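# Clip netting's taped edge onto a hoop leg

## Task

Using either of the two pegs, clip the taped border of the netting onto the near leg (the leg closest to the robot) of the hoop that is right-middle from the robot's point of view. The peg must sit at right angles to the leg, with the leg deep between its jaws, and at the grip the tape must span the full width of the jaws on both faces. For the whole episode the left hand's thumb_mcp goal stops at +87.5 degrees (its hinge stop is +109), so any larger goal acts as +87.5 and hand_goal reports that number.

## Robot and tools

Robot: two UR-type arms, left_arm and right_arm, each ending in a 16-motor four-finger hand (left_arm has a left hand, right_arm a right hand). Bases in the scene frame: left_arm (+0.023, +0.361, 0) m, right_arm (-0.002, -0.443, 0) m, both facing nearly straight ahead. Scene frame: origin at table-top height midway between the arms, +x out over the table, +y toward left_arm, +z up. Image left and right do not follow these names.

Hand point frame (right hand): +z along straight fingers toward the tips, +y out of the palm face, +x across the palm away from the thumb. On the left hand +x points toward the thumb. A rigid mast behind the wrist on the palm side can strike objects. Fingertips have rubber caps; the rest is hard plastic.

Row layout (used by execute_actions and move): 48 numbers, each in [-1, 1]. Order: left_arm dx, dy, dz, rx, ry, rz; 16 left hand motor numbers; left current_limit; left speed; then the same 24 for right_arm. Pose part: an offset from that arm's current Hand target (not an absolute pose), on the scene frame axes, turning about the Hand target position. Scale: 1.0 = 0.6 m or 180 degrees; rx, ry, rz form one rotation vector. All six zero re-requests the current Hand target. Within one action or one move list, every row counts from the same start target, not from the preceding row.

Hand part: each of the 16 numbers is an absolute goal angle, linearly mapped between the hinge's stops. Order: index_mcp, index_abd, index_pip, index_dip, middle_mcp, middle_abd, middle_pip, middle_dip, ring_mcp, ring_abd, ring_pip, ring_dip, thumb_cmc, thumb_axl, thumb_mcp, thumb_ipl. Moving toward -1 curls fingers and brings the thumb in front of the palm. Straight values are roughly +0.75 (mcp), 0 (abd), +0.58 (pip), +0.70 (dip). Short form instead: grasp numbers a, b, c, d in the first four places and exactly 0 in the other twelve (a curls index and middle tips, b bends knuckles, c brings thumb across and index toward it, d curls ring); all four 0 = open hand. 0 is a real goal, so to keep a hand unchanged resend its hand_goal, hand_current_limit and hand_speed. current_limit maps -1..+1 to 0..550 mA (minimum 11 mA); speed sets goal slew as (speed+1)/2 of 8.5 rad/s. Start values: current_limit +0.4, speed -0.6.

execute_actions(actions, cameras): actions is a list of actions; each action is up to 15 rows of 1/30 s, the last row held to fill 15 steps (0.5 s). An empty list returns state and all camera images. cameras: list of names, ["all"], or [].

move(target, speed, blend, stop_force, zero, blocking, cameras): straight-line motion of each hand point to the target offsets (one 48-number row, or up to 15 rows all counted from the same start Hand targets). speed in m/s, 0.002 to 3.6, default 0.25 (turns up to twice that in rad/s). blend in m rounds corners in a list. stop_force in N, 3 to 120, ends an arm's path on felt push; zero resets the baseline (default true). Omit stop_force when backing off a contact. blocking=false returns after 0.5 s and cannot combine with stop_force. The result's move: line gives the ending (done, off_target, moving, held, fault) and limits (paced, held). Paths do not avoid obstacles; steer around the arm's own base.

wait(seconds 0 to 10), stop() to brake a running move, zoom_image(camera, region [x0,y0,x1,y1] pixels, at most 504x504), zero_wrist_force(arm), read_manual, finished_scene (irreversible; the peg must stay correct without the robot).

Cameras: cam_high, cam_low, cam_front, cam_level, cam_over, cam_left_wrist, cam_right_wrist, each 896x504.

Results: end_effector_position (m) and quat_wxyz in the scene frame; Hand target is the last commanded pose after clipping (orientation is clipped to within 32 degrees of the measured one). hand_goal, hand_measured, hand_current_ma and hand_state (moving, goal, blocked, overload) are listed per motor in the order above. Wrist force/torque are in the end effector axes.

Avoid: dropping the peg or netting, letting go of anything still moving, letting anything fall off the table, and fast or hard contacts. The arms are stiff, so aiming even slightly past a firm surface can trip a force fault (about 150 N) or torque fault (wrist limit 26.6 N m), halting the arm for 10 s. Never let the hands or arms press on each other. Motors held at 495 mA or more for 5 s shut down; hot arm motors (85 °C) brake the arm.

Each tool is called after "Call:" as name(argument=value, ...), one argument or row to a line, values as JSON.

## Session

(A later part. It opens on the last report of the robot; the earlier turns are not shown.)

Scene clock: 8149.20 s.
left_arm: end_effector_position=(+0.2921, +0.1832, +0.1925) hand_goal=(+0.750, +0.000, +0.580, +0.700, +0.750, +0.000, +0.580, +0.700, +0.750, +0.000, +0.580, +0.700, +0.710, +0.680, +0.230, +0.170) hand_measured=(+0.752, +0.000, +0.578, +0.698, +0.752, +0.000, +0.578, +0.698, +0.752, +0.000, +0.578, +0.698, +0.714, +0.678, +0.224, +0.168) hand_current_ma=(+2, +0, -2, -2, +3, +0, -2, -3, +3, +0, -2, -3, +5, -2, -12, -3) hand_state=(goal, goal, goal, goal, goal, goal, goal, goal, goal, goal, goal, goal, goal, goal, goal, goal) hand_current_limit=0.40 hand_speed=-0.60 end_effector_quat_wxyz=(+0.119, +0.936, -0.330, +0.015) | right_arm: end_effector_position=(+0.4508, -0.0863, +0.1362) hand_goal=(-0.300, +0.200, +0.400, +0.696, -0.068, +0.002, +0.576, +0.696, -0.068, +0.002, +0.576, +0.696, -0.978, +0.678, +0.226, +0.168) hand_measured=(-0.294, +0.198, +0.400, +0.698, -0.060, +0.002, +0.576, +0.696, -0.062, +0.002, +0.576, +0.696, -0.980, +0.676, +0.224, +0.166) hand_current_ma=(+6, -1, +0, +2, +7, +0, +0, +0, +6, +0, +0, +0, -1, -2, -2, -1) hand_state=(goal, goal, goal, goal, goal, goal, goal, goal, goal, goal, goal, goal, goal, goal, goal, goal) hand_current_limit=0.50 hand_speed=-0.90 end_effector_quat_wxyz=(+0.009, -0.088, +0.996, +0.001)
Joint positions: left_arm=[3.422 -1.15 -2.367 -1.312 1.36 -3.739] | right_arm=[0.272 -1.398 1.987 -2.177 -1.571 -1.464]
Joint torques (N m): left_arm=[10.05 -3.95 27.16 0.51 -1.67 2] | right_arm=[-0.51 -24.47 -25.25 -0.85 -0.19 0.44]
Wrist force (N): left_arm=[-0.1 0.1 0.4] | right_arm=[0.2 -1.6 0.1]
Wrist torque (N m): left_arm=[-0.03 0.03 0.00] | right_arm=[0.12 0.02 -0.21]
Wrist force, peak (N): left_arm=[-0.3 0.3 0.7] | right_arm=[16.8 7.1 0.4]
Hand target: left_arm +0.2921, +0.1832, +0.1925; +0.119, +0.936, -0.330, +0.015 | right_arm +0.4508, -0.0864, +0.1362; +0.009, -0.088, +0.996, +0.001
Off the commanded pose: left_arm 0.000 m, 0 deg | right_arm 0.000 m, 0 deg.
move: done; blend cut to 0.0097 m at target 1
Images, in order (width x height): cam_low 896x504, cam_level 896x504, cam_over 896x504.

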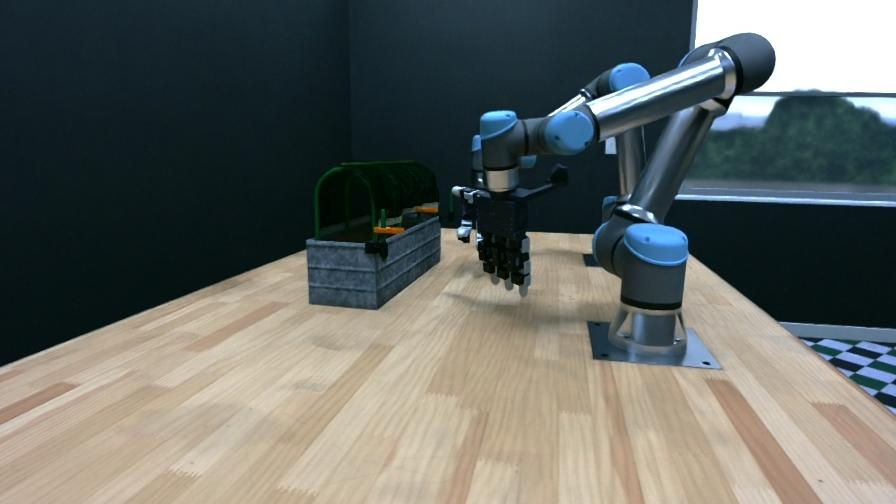

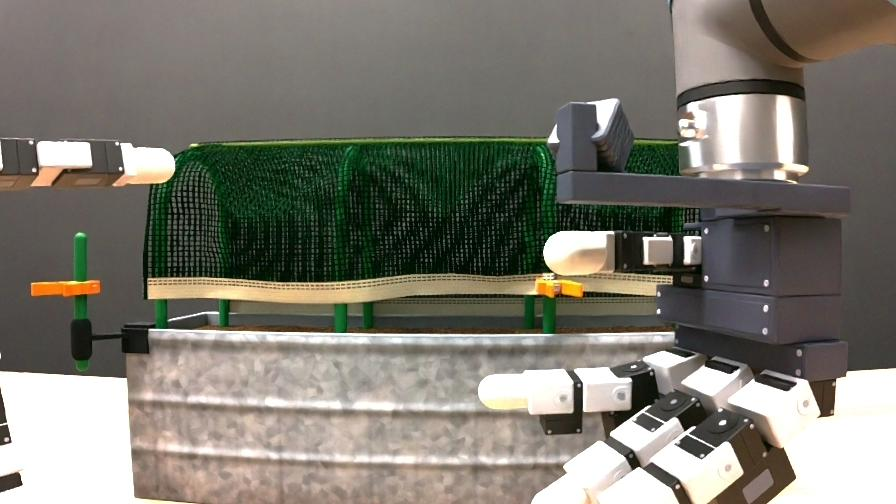

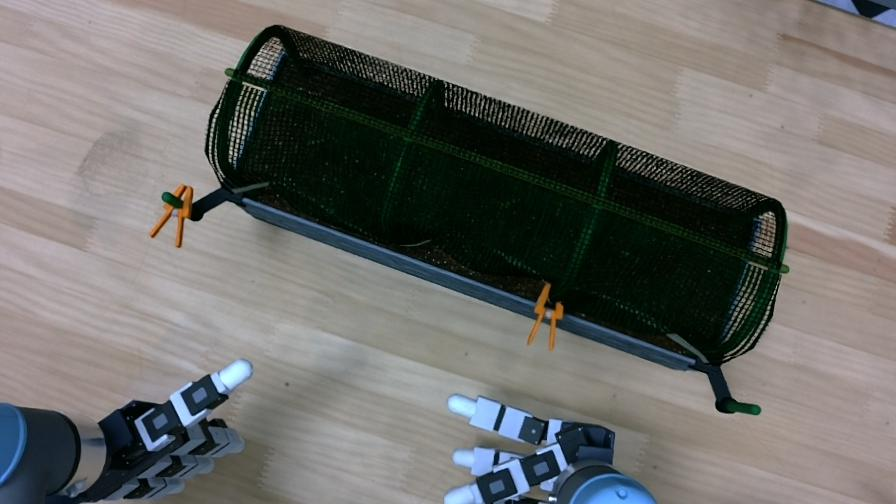

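Call:
move(
  target=[
    [0,0,0,0,0,0,0,0,0,0,0,0,0,0,0,0,0,0,0,0,0,0,0.4,-0.6,-0.12,-0.20,0,0,0,0,-0.30,0.2,0.4,0.696,-0.068,0.002,0.576,0.696,-0.068,0.002,0.576,0.696,-0.978,0.678,0.226,0.168,0.5,-0.9],
  ],
  speed=0.2,
  cameras=["cam_level","cam_high","cam_front","cam_right_wrist"],
)

Call:
zoom_image(
  camera="cam_level",
  region=[510, 265, 620, 325],
)

Call:
zoom_image(
  camera="cam_level",
  region=[528, 272, 598, 312],
)

Scene clock: 8216.03 s.
left_arm: end_effector_position=(+0.2921, +0.1832, +0.1925) hand_goal=(+0.750, +0.000, +0.580, +0.700, +0.750, +0.000, +0.580, +0.700, +0.750, +0.000, +0.580, +0.700, +0.710, +0.680, +0.230, +0.170) hand_measured=(+0.752, +0.000, +0.578, +0.698, +0.752, +0.000, +0.578, +0.698, +0.752, +0.000, +0.578, +0.698, +0.714, +0.678, +0.224, +0.168) hand_current_ma=(+2, +0, -2, -2, +3, +0, -2, -3, +3, +0, -2, -3, +5, -2, -12, -3) hand_state=(goal, goal, goal, goal, goal, goal, goal, goal, goal, goal, goal, goal, goal, goal, goal, goal) hand_current_limit=0.40 hand_speed=-0.60 end_effector_quat_wxyz=(+0.119, +0.936, -0.330, +0.015) | right_arm: end_effector_position=(+0.3788, -0.2063, +0.1362) hand_goal=(-0.300, +0.200, +0.400, +0.696, -0.068, +0.002, +0.576, +0.696, -0.068, +0.002, +0.576, +0.696, -0.978, +0.678, +0.226, +0.168) hand_measured=(-0.292, +0.198, +0.400, +0.698, -0.060, +0.002, +0.576, +0.696, -0.062, +0.002, +0.576, +0.696, -0.980, +0.676, +0.224, +0.166) hand_current_ma=(+7, -1, +0, +2, +7, +0, +0, +0, +6, +0, +0, +0, -1, -2, -2, -1) hand_state=(goal, goal, goal, goal, goal, goal, goal, goal, goal, goal, goal, goal, goal, goal, goal, goal) hand_current_limit=0.50 hand_speed=-0.90 end_effector_quat_wxyz=(+0.009, -0.088, +0.996, +0.001)
Joint positions: left_arm=[3.422 -1.15 -2.367 -1.312 1.36 -3.739] | right_arm=[0.027 -1.685 2.285 -2.187 -1.567 -1.709]
Joint torques (N m): left_arm=[10.02 -3.94 27.38 0.6 -1.72 2.03] | right_arm=[-9.64 -25.18 -18.1 -4.3 -0.15 -1.21]
Wrist force (N): left_arm=[-0.1 0.2 0.5] | right_arm=[0.4 -1.8 0.4]
Wrist torque (N m): left_arm=[-0.02 0.01 0.01] | right_arm=[0.05 -0.01 -0.20]
Wrist force, peak (N): left_arm=[-0.3 0.4 0.6] | right_arm=[1.5 -3.9 0.7]
Hand target: left_arm +0.2921, +0.1832, +0.1925; +0.119, +0.936, -0.330, +0.015 | right_arm +0.3788, -0.2064, +0.1362; +0.009, -0.088, +0.996, +0.001
Off the commanded pose: left_arm 0.000 m, 0 deg | right_arm 0.000 m, 0 deg.
move: done
Images, in order (width x height): cam_high 896x504, cam_front 896x504, cam_level 896x504, cam_right_wrist 896x504.

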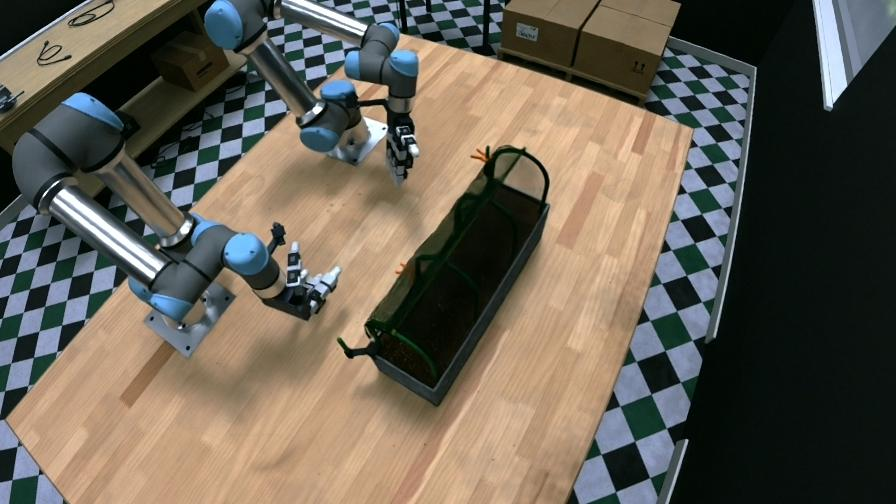

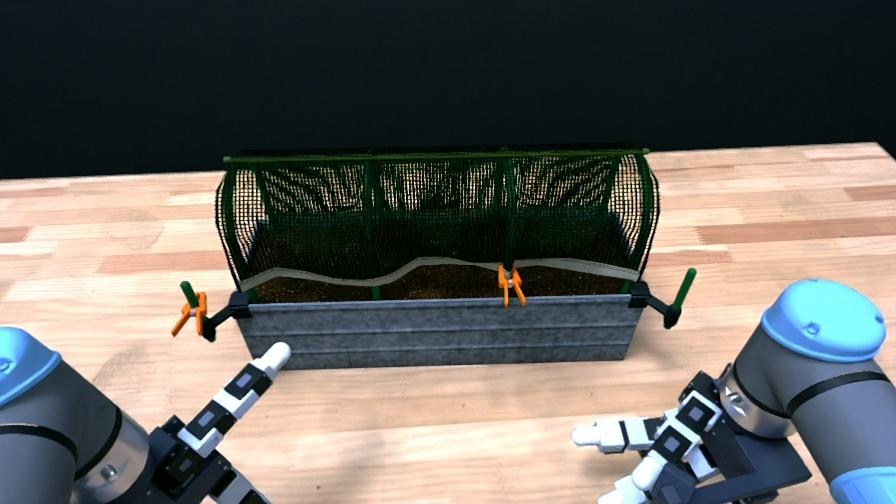

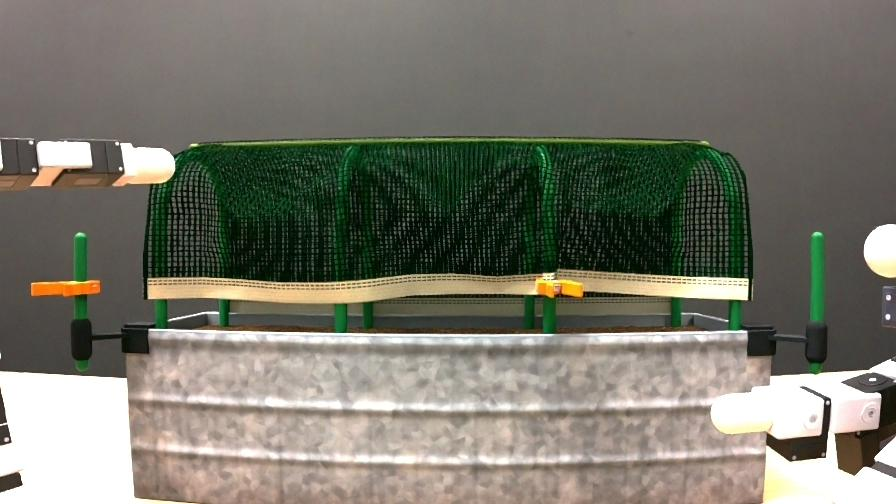

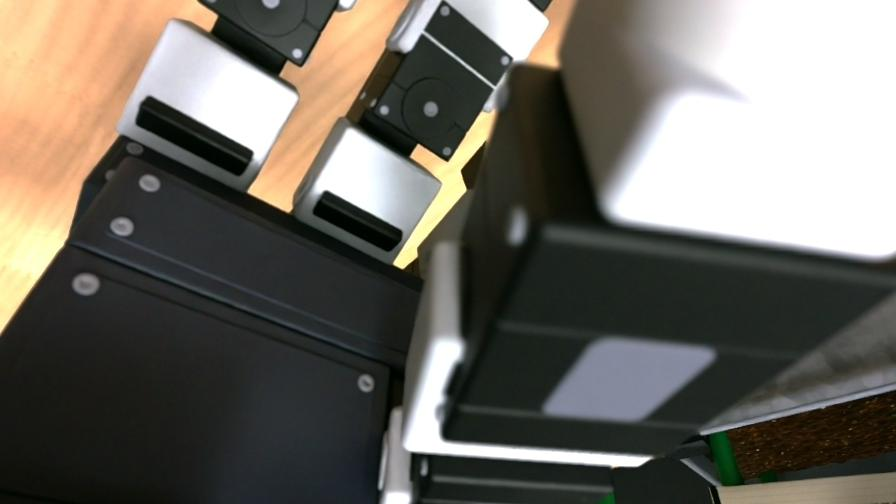

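Scaled by 4.582.

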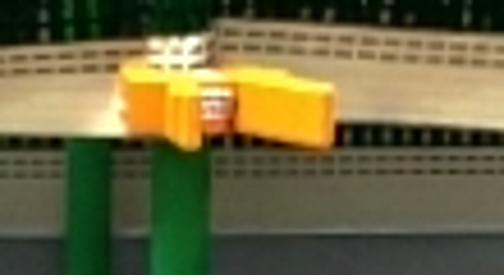

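Scaled by 7.200.

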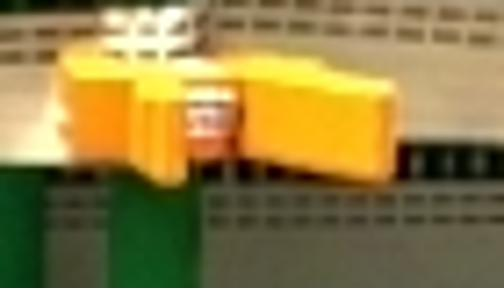

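Call:
move(
  target=[0.2020,-0.3463,0.0962,0,0,0,0,0,0,0,0,0,0,0,0,0,0,0,0,0,0,0,0.4,-0.6,0,0,0,0,0,0,-0.30,0.2,0.4,0.696,-0.068,0.002,0.576,0.696,-0.068,0.002,0.576,0.696,-0.978,0.678,0.226,0.168,0.5,-0.9],
  speed=0.15,
  cameras=["cam_left_wrist"],
)

Call:
zoom_image(
  camera="cam_left_wrist",
  region=[205, 230, 305, 330],
)

Call:
zoom_image(
  camera="cam_left_wrist",
  region=[215, 270, 285, 340],
)

Scene clock: 8247.03 s.
left_arm: end_effector_position=(+0.4132, -0.0245, +0.2501) hand_goal=(+0.750, +0.000, +0.580, +0.700, +0.750, +0.000, +0.580, +0.700, +0.750, +0.000, +0.580, +0.700, +0.710, +0.680, +0.230, +0.170) hand_measured=(+0.752, +0.000, +0.578, +0.698, +0.752, +0.000, +0.578, +0.698, +0.752, +0.000, +0.578, +0.698, +0.714, +0.678, +0.224, +0.168) hand_current_ma=(+2, +0, -2, -2, +3, +0, -2, -3, +3, +0, -2, -3, +5, -2, -12, -3) hand_state=(goal, goal, goal, goal, goal, goal, goal, goal, goal, goal, goal, goal, goal, goal, goal, goal) hand_current_limit=0.40 hand_speed=-0.60 end_effector_quat_wxyz=(+0.119, +0.936, -0.330, +0.015) | right_arm: end_effector_position=(+0.3788, -0.2064, +0.1362) hand_goal=(-0.300, +0.200, +0.400, +0.696, -0.068, +0.002, +0.576, +0.696, -0.068, +0.002, +0.576, +0.696, -0.978, +0.678, +0.226, +0.168) hand_measured=(-0.292, +0.198, +0.400, +0.698, -0.060, +0.002, +0.576, +0.696, -0.062, +0.002, +0.576, +0.696, -0.980, +0.676, +0.224, +0.166) hand_current_ma=(+7, -1, +0, +2, +7, +0, +0, +0, +6, +0, +0, +0, -1, -2, -2, -1) hand_state=(goal, goal, goal, goal, goal, goal, goal, goal, goal, goal, goal, goal, goal, goal, goal, goal) hand_current_limit=0.50 hand_speed=-0.90 end_effector_quat_wxyz=(+0.009, -0.088, +0.996, +0.001)
Joint positions: left_arm=[2.877 -1.618 -1.876 -1.207 1.331 -4.297] | right_arm=[0.026 -1.686 2.285 -2.187 -1.567 -1.709]
Joint torques (N m): left_arm=[3.75 31.09 30.36 4.62 -0.22 0.99] | right_arm=[-9.63 -25.18 -12 -4.34 -0.83 -1.46]
Wrist force (N): left_arm=[-0.1 0.4 0.5] | right_arm=[0.2 -2.1 0.8]
Wrist torque (N m): left_arm=[0.01 0.06 -0.11] | right_arm=[-0.02 -0.01 -0.22]
Wrist force, peak (N): left_arm=[-1.5 -0.6 0.5] | right_arm=[0.2 -2.8 0.7]
Hand target: left_arm +0.4133, -0.0246, +0.2502; +0.119, +0.936, -0.330, +0.015 | right_arm +0.3788, -0.2064, +0.1362; +0.009, -0.088, +0.996, +0.001
Off the commanded pose: left_arm 0.000 m, 0 deg | right_arm 0.000 m, 0 deg.
move: done
Images, in order (width x height): cam_left_wrist 896x504.

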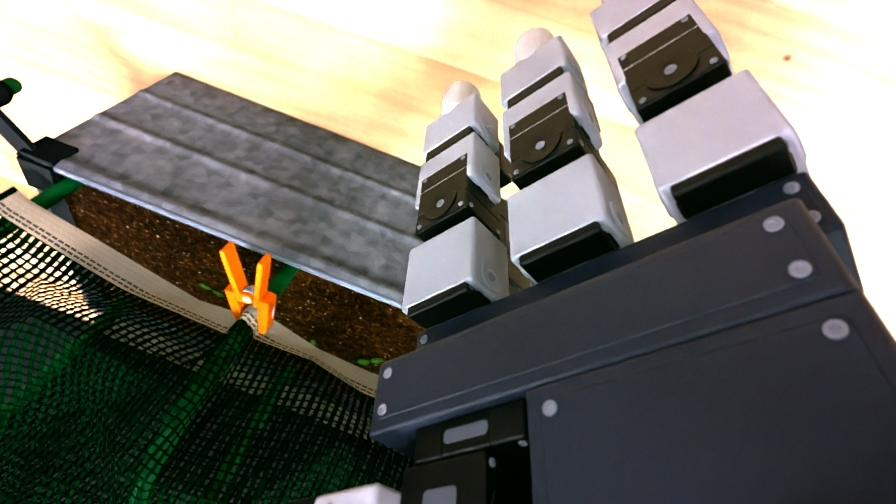

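Scaled by 5.040.

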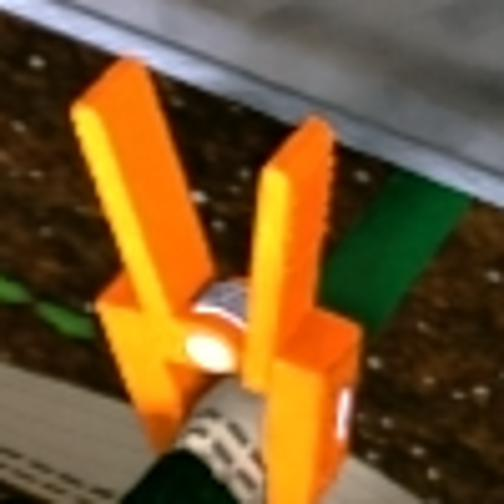

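Scaled by 7.200.

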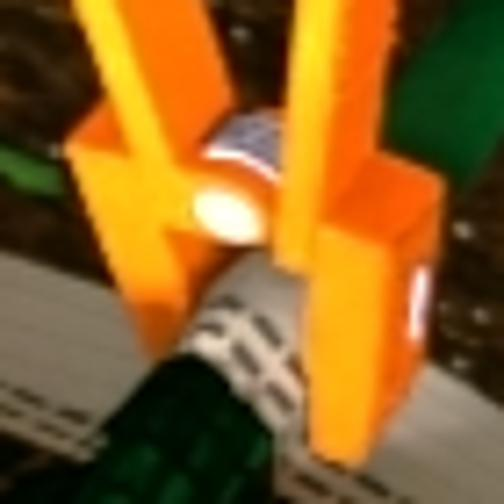

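Call:
zoom_image(
  camera="cam_left_wrist",
  region=[215, 285, 255, 325],
)

Call:
zoom_image(
  camera="cam_left_wrist",
  region=[245, 295, 285, 335],
)

Scaled by 12.600.

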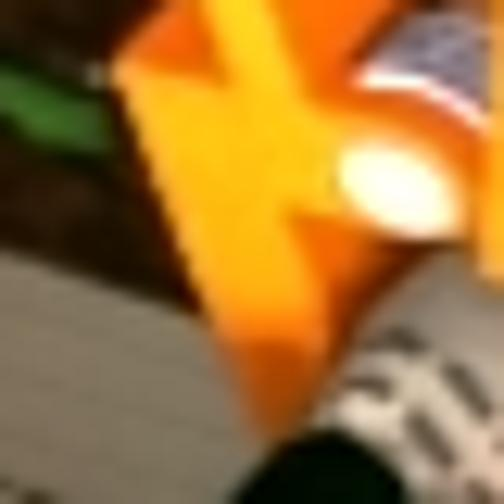

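Scaled by 12.600.

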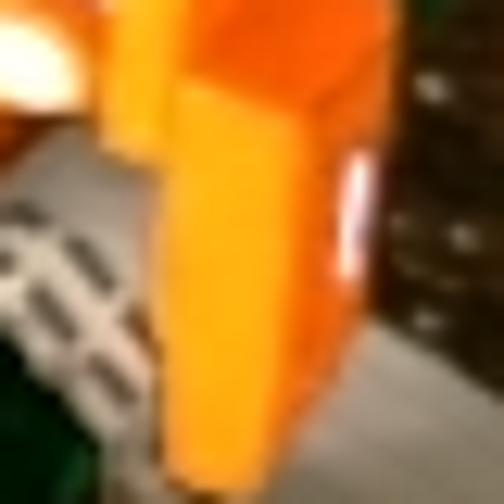

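Call:
zoom_image(
  camera="cam_left_wrist",
  region=[190, 240, 310, 360],
)

Call:
execute_actions(
  actions=[],
  cameras=["cam_front", "cam_level"],
)

Call:
zoom_image(
  camera="cam_front",
  region=[470, 240, 560, 310],
)

Call:
zoom_image(
  camera="cam_level",
  region=[560, 262, 620, 302],
)

Call:
zoom_image(
  camera="cam_level",
  region=[500, 262, 560, 302],
)

Scaled by 4.200.

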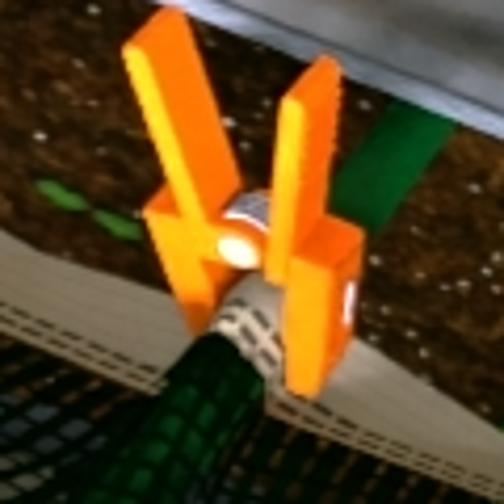

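Scene clock: 8288.13 s.
left_arm: end_effector_position=(+0.4133, -0.0246, +0.2502) hand_goal=(+0.750, +0.000, +0.580, +0.700, +0.750, +0.000, +0.580, +0.700, +0.750, +0.000, +0.580, +0.700, +0.710, +0.680, +0.230, +0.170) hand_measured=(+0.752, +0.000, +0.578, +0.698, +0.752, +0.000, +0.578, +0.698, +0.752, +0.000, +0.578, +0.698, +0.714, +0.678, +0.224, +0.168) hand_current_ma=(+2, +0, -2, -2, +3, +0, -2, -3, +3, +0, -2, -3, +5, -2, -12, -3) hand_state=(goal, goal, goal, goal, goal, goal, goal, goal, goal, goal, goal, goal, goal, goal, goal, goal) hand_current_limit=0.40 hand_speed=-0.60 end_effector_quat_wxyz=(+0.119, +0.936, -0.330, +0.015) | right_arm: end_effector_position=(+0.3788, -0.2064, +0.1362) hand_goal=(-0.300, +0.200, +0.400, +0.696, -0.068, +0.002, +0.576, +0.696, -0.068, +0.002, +0.576, +0.696, -0.978, +0.678, +0.226, +0.168) hand_measured=(-0.292, +0.198, +0.400, +0.698, -0.060, +0.002, +0.576, +0.696, -0.062, +0.002, +0.576, +0.696, -0.980, +0.676, +0.224, +0.166) hand_current_ma=(+7, -1, +0, +2, +7, +0, +0, +0, +6, +0, +0, +0, -1, -2, -2, -1) hand_state=(goal, goal, goal, goal, goal, goal, goal, goal, goal, goal, goal, goal, goal, goal, goal, goal) hand_current_limit=0.50 hand_speed=-0.90 end_effector_quat_wxyz=(+0.009, -0.088, +0.996, +0.001)
Joint positions: left_arm=[2.877 -1.618 -1.876 -1.207 1.331 -4.297] | right_arm=[0.026 -1.686 2.285 -2.187 -1.567 -1.709]
Joint velocities: within noise
Joint torques (N m): left_arm=[0.42 36.99 30.37 4.8 -1.78 -2.55] | right_arm=[-9.23 -26.13 -11.46 -4.19 -0.95 -1.54]
Motor temperatures (°C): left_arm=[25 26 29 33 36 34] | right_arm=[26 30 28 35 35 29]
Wrist force (N): left_arm=[-0.1 0.2 0.4] | right_arm=[0.4 -2.1 0.5]
Wrist torque (N m): left_arm=[-0.01 0.06 -0.10] | right_arm=[0.01 -0.02 -0.21]
Wrist force, peak (N): left_arm=[0.0 0.5 0.6] | right_arm=[0.4 -2.7 0.7]
Hand target: left_arm +0.4133, -0.0246, +0.2502; +0.119, +0.936, -0.330, +0.015 | right_arm +0.3788, -0.2064, +0.1362; +0.009, -0.088, +0.996, +0.001
Off the commanded pose: left_arm 0.000 m, 0 deg | right_arm 0.000 m, 0 deg.
Images, in order (width x height): cam_front 896x504, cam_level 896x504.

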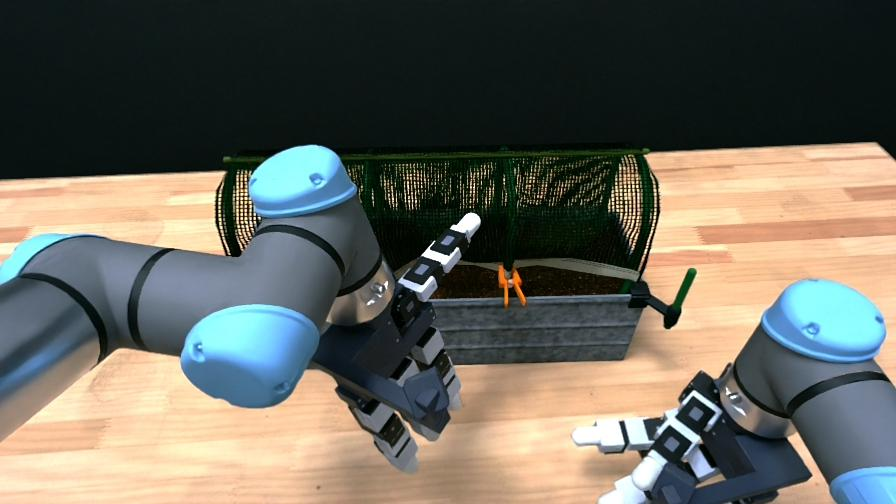

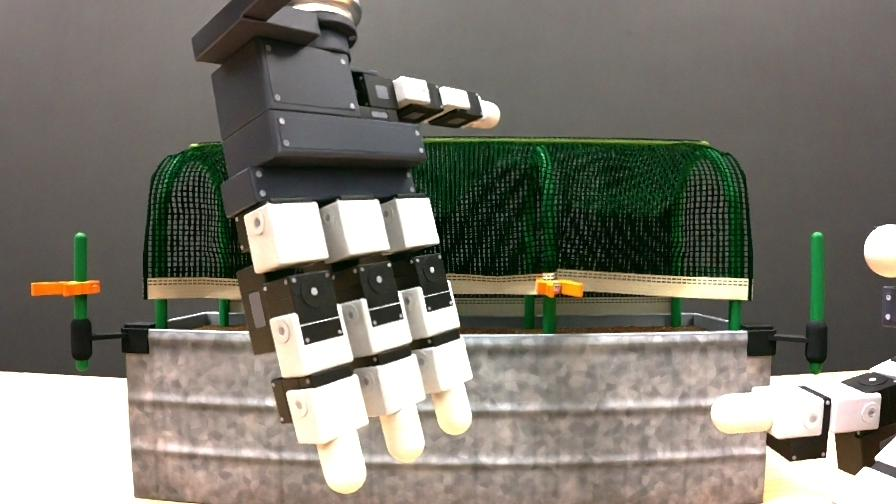

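Scaled by 5.600.

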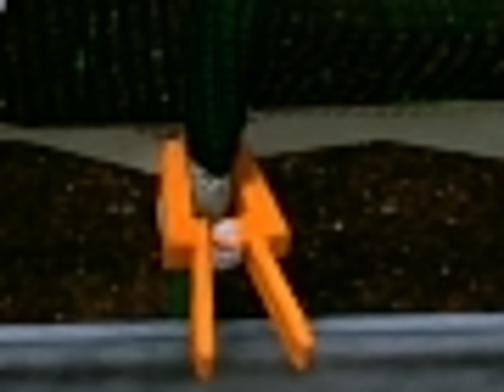

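Scaled by 8.400.

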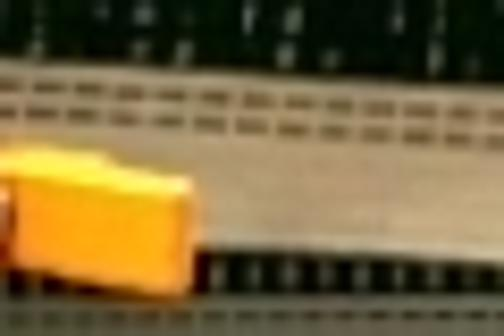

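Scaled by 8.400.

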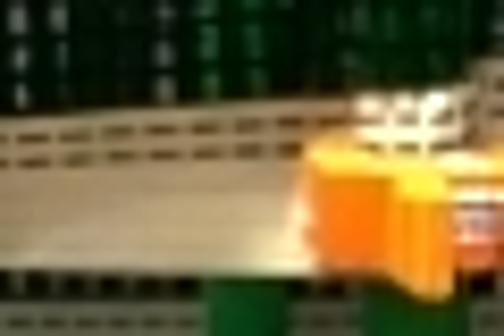

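Call:
move(
  target=[-0.2020,0.3463,-0.0962,0,0,0,0,0,0,0,0,0,0,0,0,0,0,0,0,0,0,0,0.4,-0.6,0,0,0,0,0,0,-0.30,0.2,0.4,0.696,-0.068,0.002,0.576,0.696,-0.068,0.002,0.576,0.696,-0.978,0.678,0.226,0.168,0.5,-0.9],
  speed=0.2,
)

Call:
move(
  target=[
    [0,0,0,0,0,0,0,0,0,0,0,0,0,0,0,0,0,0,0,0,0,0,0.4,-0.6,0.12,0.2002,0.0047,0,0,0,-0.30,0.2,0.4,0.696,-0.068,0.002,0.576,0.696,-0.068,0.002,0.576,0.696,-0.978,0.678,0.226,0.168,0.5,-0.9],
    [0,0,0,0,0,0,0,0,0,0,0,0,0,0,0,0,0,0,0,0,0,0,0.4,-0.6,0.2442,0.2348,0.0047,0,0,0,-0.30,0.2,0.4,0.696,-0.068,0.002,0.576,0.696,-0.068,0.002,0.576,0.696,-0.978,0.678,0.226,0.168,0.5,-0.9],
    [0,0,0,0,0,0,0,0,0,0,0,0,0,0,0,0,0,0,0,0,0,0,0.4,-0.6,0.2742,0.2472,0.0047,0,0,0,-0.30,0.2,0.4,0.696,-0.068,0.002,0.576,0.696,-0.068,0.002,0.576,0.696,-0.978,0.678,0.226,0.168,0.5,-0.9],
  ],
  speed=[0.15,0.06,0.015],
  blend=[0.02,0.005,0],
  stop_force=6,
  cameras=["cam_low","cam_over","cam_level"],
)

Call:
zoom_image(
  camera="cam_over",
  region=[490, 240, 600, 350],
)

Call:
zoom_image(
  camera="cam_level",
  region=[510, 265, 620, 325],
)

Scene clock: 8387.83 s.
left_arm: end_effector_position=(+0.2921, +0.1832, +0.1925) hand_goal=(+0.750, +0.000, +0.580, +0.700, +0.750, +0.000, +0.580, +0.700, +0.750, +0.000, +0.580, +0.700, +0.710, +0.680, +0.230, +0.170) hand_measured=(+0.752, +0.000, +0.578, +0.698, +0.752, +0.000, +0.578, +0.698, +0.752, +0.000, +0.578, +0.698, +0.714, +0.678, +0.224, +0.168) hand_current_ma=(+2, +0, -2, -2, +3, +0, -2, -3, +2, +0, -2, -3, +5, -2, -12, -3) hand_state=(goal, goal, goal, goal, goal, goal, goal, goal, goal, goal, goal, goal, goal, goal, goal, goal) hand_current_limit=0.40 hand_speed=-0.60 end_effector_quat_wxyz=(+0.119, +0.936, -0.330, +0.015) | right_arm: end_effector_position=(+0.3788, -0.2064, +0.1362) hand_goal=(-0.300, +0.200, +0.400, +0.696, -0.068, +0.002, +0.576, +0.696, -0.068, +0.002, +0.576, +0.696, -0.978, +0.678, +0.226, +0.168) hand_measured=(-0.292, +0.198, +0.400, +0.698, -0.060, +0.002, +0.576, +0.696, -0.062, +0.002, +0.576, +0.696, -0.980, +0.676, +0.224, +0.166) hand_current_ma=(+7, -1, +0, +2, +7, +0, +0, +0, +6, +0, +0, +0, -1, -2, -2, -1) hand_state=(goal, goal, goal, goal, goal, goal, goal, goal, goal, goal, goal, goal, goal, goal, goal, goal) hand_current_limit=0.50 hand_speed=-0.90 end_effector_quat_wxyz=(+0.009, -0.088, +0.996, +0.001)
Joint positions: left_arm=[3.421 -1.15 -2.367 -1.312 1.36 -3.739] | right_arm=[0.026 -1.686 2.285 -2.187 -1.567 -1.709]
Joint torques (N m): left_arm=[10.27 0.12 18.53 3.92 -1.09 1.7] | right_arm=[-9.9 -26.65 -11.89 -4.2 -0.57 -1.26]
Wrist force (N): left_arm=[-0.1 0.2 0.3] | right_arm=[0.3 -2.0 0.8]
Wrist torque (N m): left_arm=[-0.01 0.03 0.00] | right_arm=[0.00 -0.03 -0.21]
Wrist force, peak (N): left_arm=[-2.1 -0.8 0.7] | right_arm=[0.1 -2.9 0.5]
Hand target: left_arm +0.2921, +0.1832, +0.1925; +0.119, +0.936, -0.330, +0.015 | right_arm +0.3788, -0.2064, +0.1362; +0.009, -0.088, +0.996, +0.001
Off the commanded pose: left_arm 0.000 m, 0 deg | right_arm 0.000 m, 0 deg.
move: done

Scene clock: 8392.27 s.
left_arm: end_effector_position=(+0.2921, +0.1832, +0.1925) hand_goal=(+0.750, +0.000, +0.580, +0.700, +0.750, +0.000, +0.580, +0.700, +0.750, +0.000, +0.580, +0.700, +0.710, +0.680, +0.230, +0.170) hand_measured=(+0.752, +0.000, +0.578, +0.698, +0.752, +0.000, +0.578, +0.698, +0.752, +0.000, +0.578, +0.698, +0.714, +0.678, +0.224, +0.168) hand_current_ma=(+2, +0, -2, -2, +3, +0, -2, -3, +2, +0, -2, -3, +5, -2, -12, -3) hand_state=(goal, goal, goal, goal, goal, goal, goal, goal, goal, goal, goal, goal, goal, goal, goal, goal) hand_current_limit=0.40 hand_speed=-0.60 end_effector_quat_wxyz=(+0.119, +0.936, -0.330, +0.015) | right_arm: end_effector_position=(+0.5433, -0.0580, +0.1390) hand_goal=(-0.300, +0.200, +0.400, +0.696, -0.068, +0.002, +0.576, +0.696, -0.068, +0.002, +0.576, +0.696, -0.978, +0.678, +0.226, +0.168) hand_measured=(-0.292, +0.198, +0.400, +0.698, -0.060, +0.002, +0.576, +0.696, -0.062, +0.002, +0.576, +0.696, -0.980, +0.676, +0.224, +0.166) hand_current_ma=(+7, -1, +0, +2, +7, +0, +0, +0, +6, +0, +0, +0, -1, -2, -2, -1) hand_state=(goal, goal, goal, goal, goal, goal, goal, goal, goal, goal, goal, goal, goal, goal, goal, goal) hand_current_limit=0.50 hand_speed=-0.90 end_effector_quat_wxyz=(+0.009, -0.088, +0.996, +0.001)
Joint positions: left_arm=[3.422 -1.15 -2.367 -1.312 1.36 -3.739] | right_arm=[0.274 -1.199 1.712 -2.101 -1.571 -1.462]
Joint torques (N m): left_arm=[10.98 13.85 16.01 0.46 0.59 1.96] | right_arm=[4.89 -49.67 -12.3 -4.03 -0.84 -0.09]
Wrist force (N): left_arm=[-0.3 0.2 0.5] | right_arm=[0.2 -1.8 0.6]
Wrist torque (N m): left_arm=[-0.02 0.05 -0.01] | right_arm=[0.05 -0.01 -0.21]
Wrist force, peak (N): left_arm=[-0.2 0.3 0.7] | right_arm=[1.2 -3.3 1.0]
Hand target: left_arm +0.2921, +0.1832, +0.1925; +0.119, +0.936, -0.330, +0.015 | right_arm +0.5433, -0.0581, +0.1390; +0.009, -0.088, +0.996, +0.001
Off the commanded pose: left_arm 0.000 m, 0 deg | right_arm 0.000 m, 0 deg.
move: done
Images, in order (width x height): cam_low 896x504, cam_level 896x504, cam_over 896x504.

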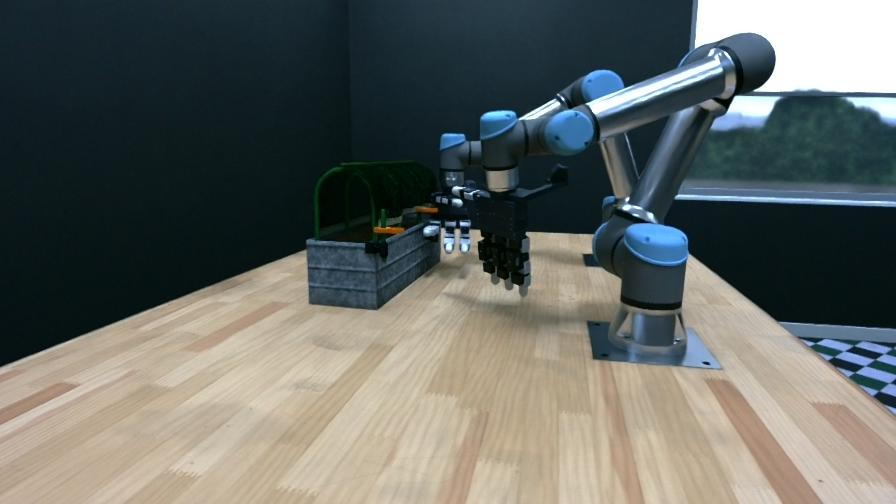

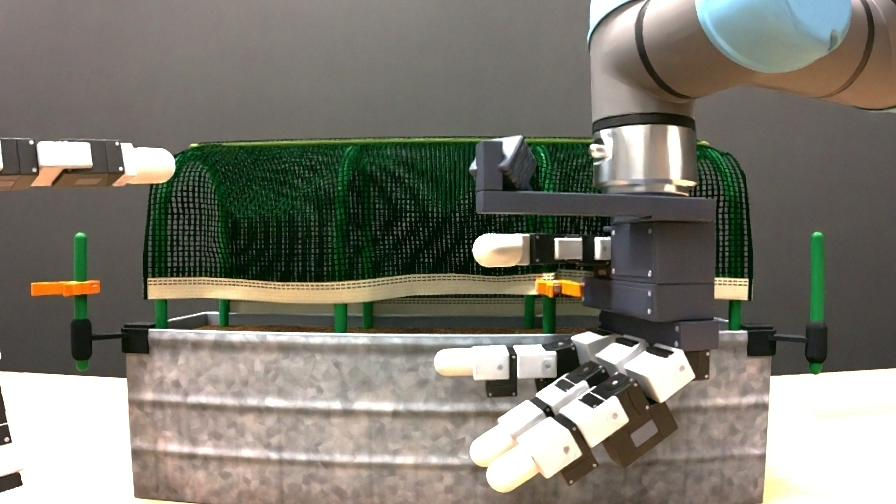

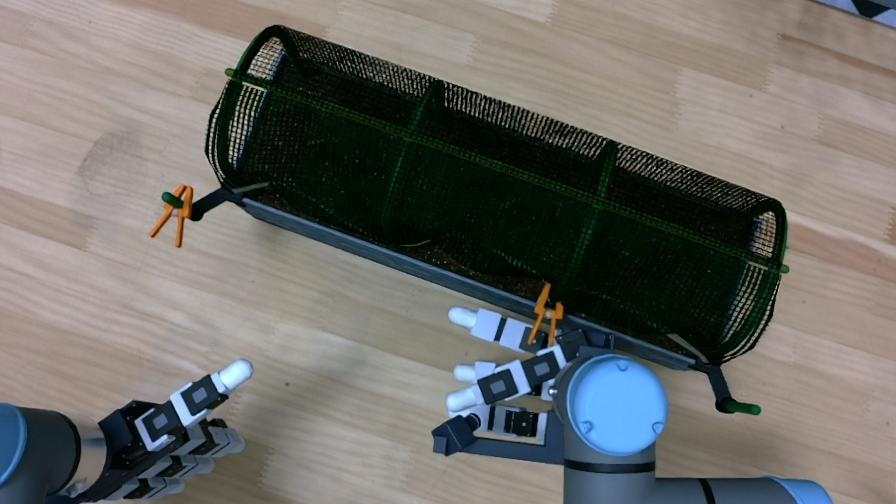

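Scaled by 4.582.

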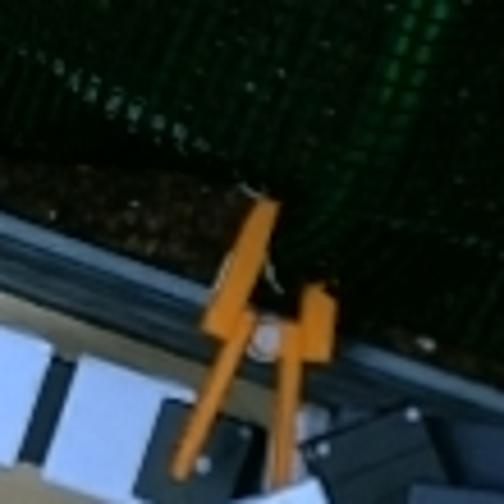

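Scaled by 4.582.

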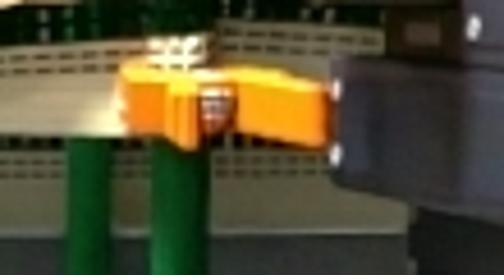

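Call:
move(
  target=[
    [0,0,0,0,0,0,0,0,0,0,0,0,0,0,0,0,0,0,0,0,0,0,0.4,-0.6,-0.0011,0.0057,0,0,0,0,-0.80,0.2,0.3,0.696,-0.068,0.002,0.576,0.696,-0.068,0.002,0.576,0.696,-0.978,0.678,0.226,0.168,0.5,-0.9],
  ],
  speed=0.01,
)

Call:
move(
  target=[
    [0,0,0,0,0,0,0,0,0,0,0,0,0,0,0,0,0,0,0,0,0,0,0.4,-0.6,0,0,0,0,0,0,-0.81,0.2,-0.25,0.696,-0.068,0.002,0.576,0.696,-0.068,0.002,0.576,0.696,-0.978,0.678,0.226,0.168,0.6,-0.92],
    [0,0,0,0,0,0,0,0,0,0,0,0,0,0,0,0,0,0,0,0,0,0,0.4,-0.6,0,0,0,0,0,0,-1.0,0.2,-0.9,0.696,-0.068,0.002,0.576,0.696,-0.068,0.002,0.576,0.696,-0.978,0.678,0.226,0.168,0.79,-0.93],
  ],
  speed=0.02,
  cameras=["cam_low","cam_over","cam_level"],
)

Call:
zoom_image(
  camera="cam_over",
  region=[490, 240, 600, 350],
)

Call:
zoom_image(
  camera="cam_level",
  region=[510, 265, 620, 325],
)

Call:
zoom_image(
  camera="cam_low",
  region=[395, 190, 455, 235],
)

Scene clock: 8411.80 s.
left_arm: end_effector_position=(+0.2921, +0.1832, +0.1925) hand_goal=(+0.750, +0.000, +0.580, +0.700, +0.750, +0.000, +0.580, +0.700, +0.750, +0.000, +0.580, +0.700, +0.710, +0.680, +0.230, +0.170) hand_measured=(+0.752, +0.000, +0.578, +0.698, +0.752, +0.000, +0.578, +0.698, +0.752, +0.000, +0.578, +0.698, +0.714, +0.678, +0.224, +0.168) hand_current_ma=(+2, +0, -2, -2, +3, +0, -2, -3, +2, +0, -2, -3, +5, -2, -12, -3) hand_state=(goal, goal, goal, goal, goal, goal, goal, goal, goal, goal, goal, goal, goal, goal, goal, goal) hand_current_limit=0.40 hand_speed=-0.60 end_effector_quat_wxyz=(+0.119, +0.936, -0.330, +0.015) | right_arm: end_effector_position=(+0.5427, -0.0546, +0.1390) hand_goal=(-0.800, +0.200, +0.300, +0.696, -0.068, +0.002, +0.576, +0.696, -0.068, +0.002, +0.576, +0.696, -0.978, +0.678, +0.226, +0.168) hand_measured=(-0.780, +0.198, +0.308, +0.698, -0.060, +0.002, +0.576, +0.696, -0.062, +0.002, +0.576, +0.696, -0.980, +0.676, +0.224, +0.166) hand_current_ma=(+32, -1, +7, +2, +7, +0, +0, +0, +6, +0, +0, +0, -1, -2, -2, -1) hand_state=(blocked, goal, goal, goal, goal, goal, goal, goal, goal, goal, goal, goal, goal, goal, goal, goal) hand_current_limit=0.50 hand_speed=-0.90 end_effector_quat_wxyz=(+0.009, -0.088, +0.996, +0.001)
Joint positions: left_arm=[3.422 -1.15 -2.367 -1.312 1.36 -3.739] | right_arm=[0.28 -1.197 1.708 -2.1 -1.572 -1.456]
Joint torques (N m): left_arm=[11.61 13.98 16 0.4 0.53 1.9] | right_arm=[-10.88 -44.33 -16.67 -2.34 -0.74 -1.54]
Wrist force (N): left_arm=[-0.1 0.3 0.3] | right_arm=[0.5 -1.6 0.6]
Wrist torque (N m): left_arm=[0.01 0.01 0.01] | right_arm=[0.08 -0.04 -0.20]
Wrist force, peak (N): left_arm=[-0.1 0.3 0.8] | right_arm=[0.4 -2.1 1.0]
Hand target: left_arm +0.2921, +0.1832, +0.1925; +0.119, +0.936, -0.330, +0.015 | right_arm +0.5427, -0.0546, +0.1390; +0.009, -0.088, +0.996, +0.001
Off the commanded pose: left_arm 0.000 m, 0 deg | right_arm 0.000 m, 0 deg.
move: done

Scene clock: 8415.33 s.
left_arm: end_effector_position=(+0.2921, +0.1832, +0.1925) hand_goal=(+0.750, +0.000, +0.580, +0.700, +0.750, +0.000, +0.580, +0.700, +0.750, +0.000, +0.580, +0.700, +0.710, +0.680, +0.230, +0.170) hand_measured=(+0.752, +0.000, +0.578, +0.698, +0.752, +0.000, +0.578, +0.698, +0.752, +0.000, +0.578, +0.698, +0.714, +0.678, +0.224, +0.168) hand_current_ma=(+2, +0, -2, -2, +3, +0, -2, -3, +2, +0, -2, -3, +5, -2, -12, -3) hand_state=(goal, goal, goal, goal, goal, goal, goal, goal, goal, goal, goal, goal, goal, goal, goal, goal) hand_current_limit=0.40 hand_speed=-0.60 end_effector_quat_wxyz=(+0.119, +0.936, -0.330, +0.015) | right_arm: end_effector_position=(+0.5427, -0.0546, +0.1390) hand_goal=(-1.000, +0.200, -0.900, +0.696, -0.068, +0.002, +0.576, +0.696, -0.068, +0.002, +0.576, +0.696, -0.978, +0.678, +0.226, +0.168) hand_measured=(-0.812, +0.180, -0.394, +0.698, -0.060, +0.002, +0.576, +0.696, -0.062, +0.002, +0.576, +0.696, -0.980, +0.676, +0.224, +0.166) hand_current_ma=(+492, -24, +492, +2, +7, +0, +0, +0, +6, +0, +0, +0, -1, -2, -2, -1) hand_state=(blocked, blocked, blocked, goal, goal, goal, goal, goal, goal, goal, goal, goal, goal, goal, goal, goal) hand_current_limit=0.79 hand_speed=-0.93 end_effector_quat_wxyz=(+0.009, -0.088, +0.996, +0.001)
Joint positions: left_arm=[3.422 -1.15 -2.367 -1.312 1.36 -3.739] | right_arm=[0.28 -1.197 1.708 -2.1 -1.572 -1.456]
Joint torques (N m): left_arm=[11.14 13.51 16.82 0.25 0.68 1.87] | right_arm=[-9.54 -49.9 -17.47 -3.51 -0.22 -1.41]
Wrist force (N): left_arm=[-0.2 0.3 0.6] | right_arm=[1.3 2.0 0.1]
Wrist torque (N m): left_arm=[-0.02 0.04 0.00] | right_arm=[0.30 -0.15 -0.35]
Wrist force, peak (N): left_arm=[-0.4 0.3 0.7] | right_arm=[1.3 2.2 0.1]
Hand target: left_arm +0.2921, +0.1832, +0.1925; +0.119, +0.936, -0.330, +0.015 | right_arm +0.5427, -0.0546, +0.1390; +0.009, -0.088, +0.996, +0.001
Off the commanded pose: left_arm 0.000 m, 0 deg | right_arm 0.000 m, 0 deg.
move: done
Images, in order (width x height): cam_low 896x504, cam_level 896x504, cam_over 896x504.

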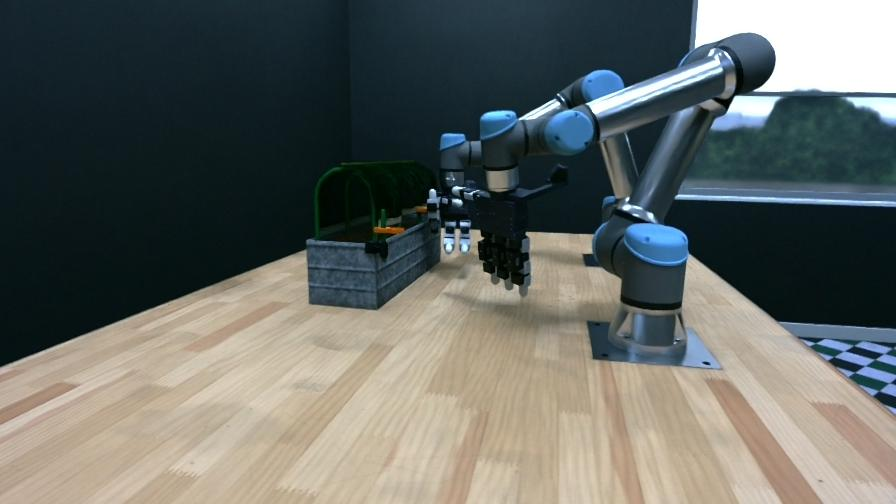

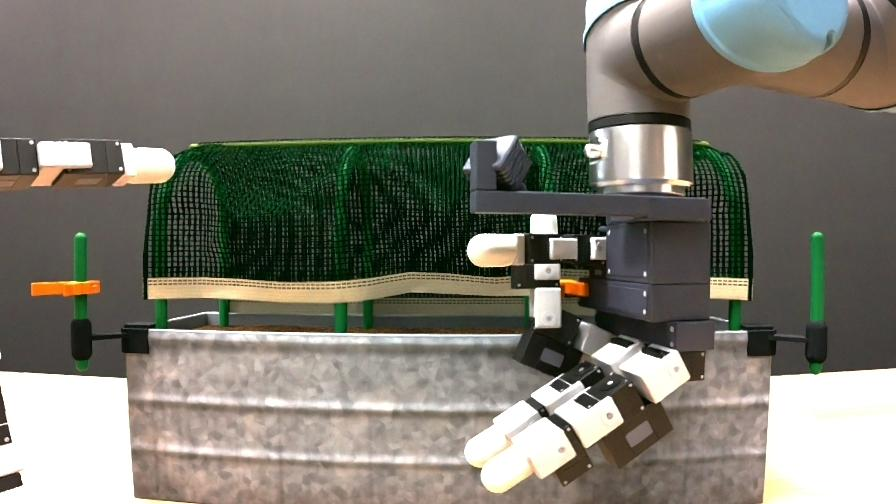

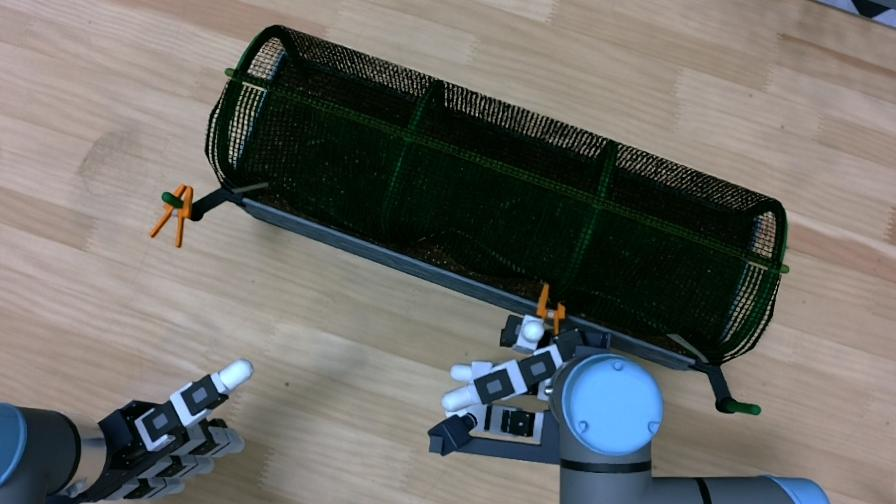

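Scaled by 4.582.

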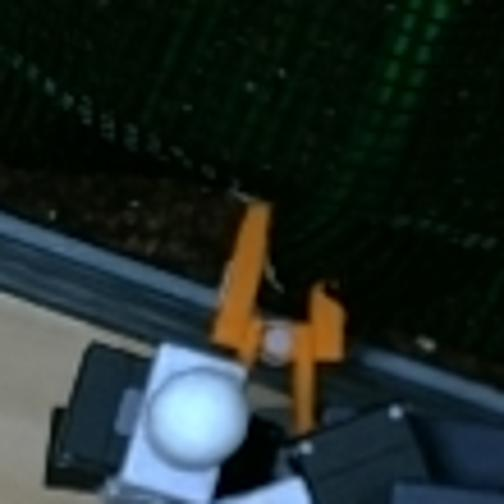

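Scaled by 4.582.

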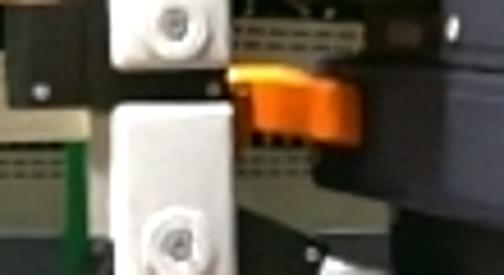

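Scaled by 8.400.

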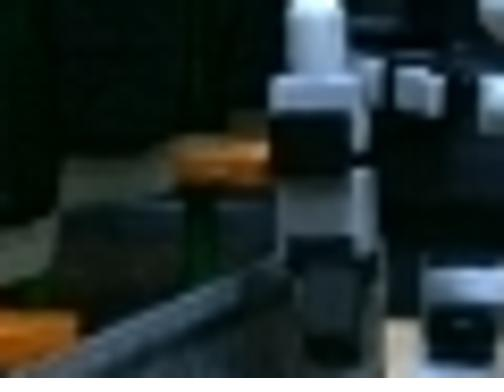

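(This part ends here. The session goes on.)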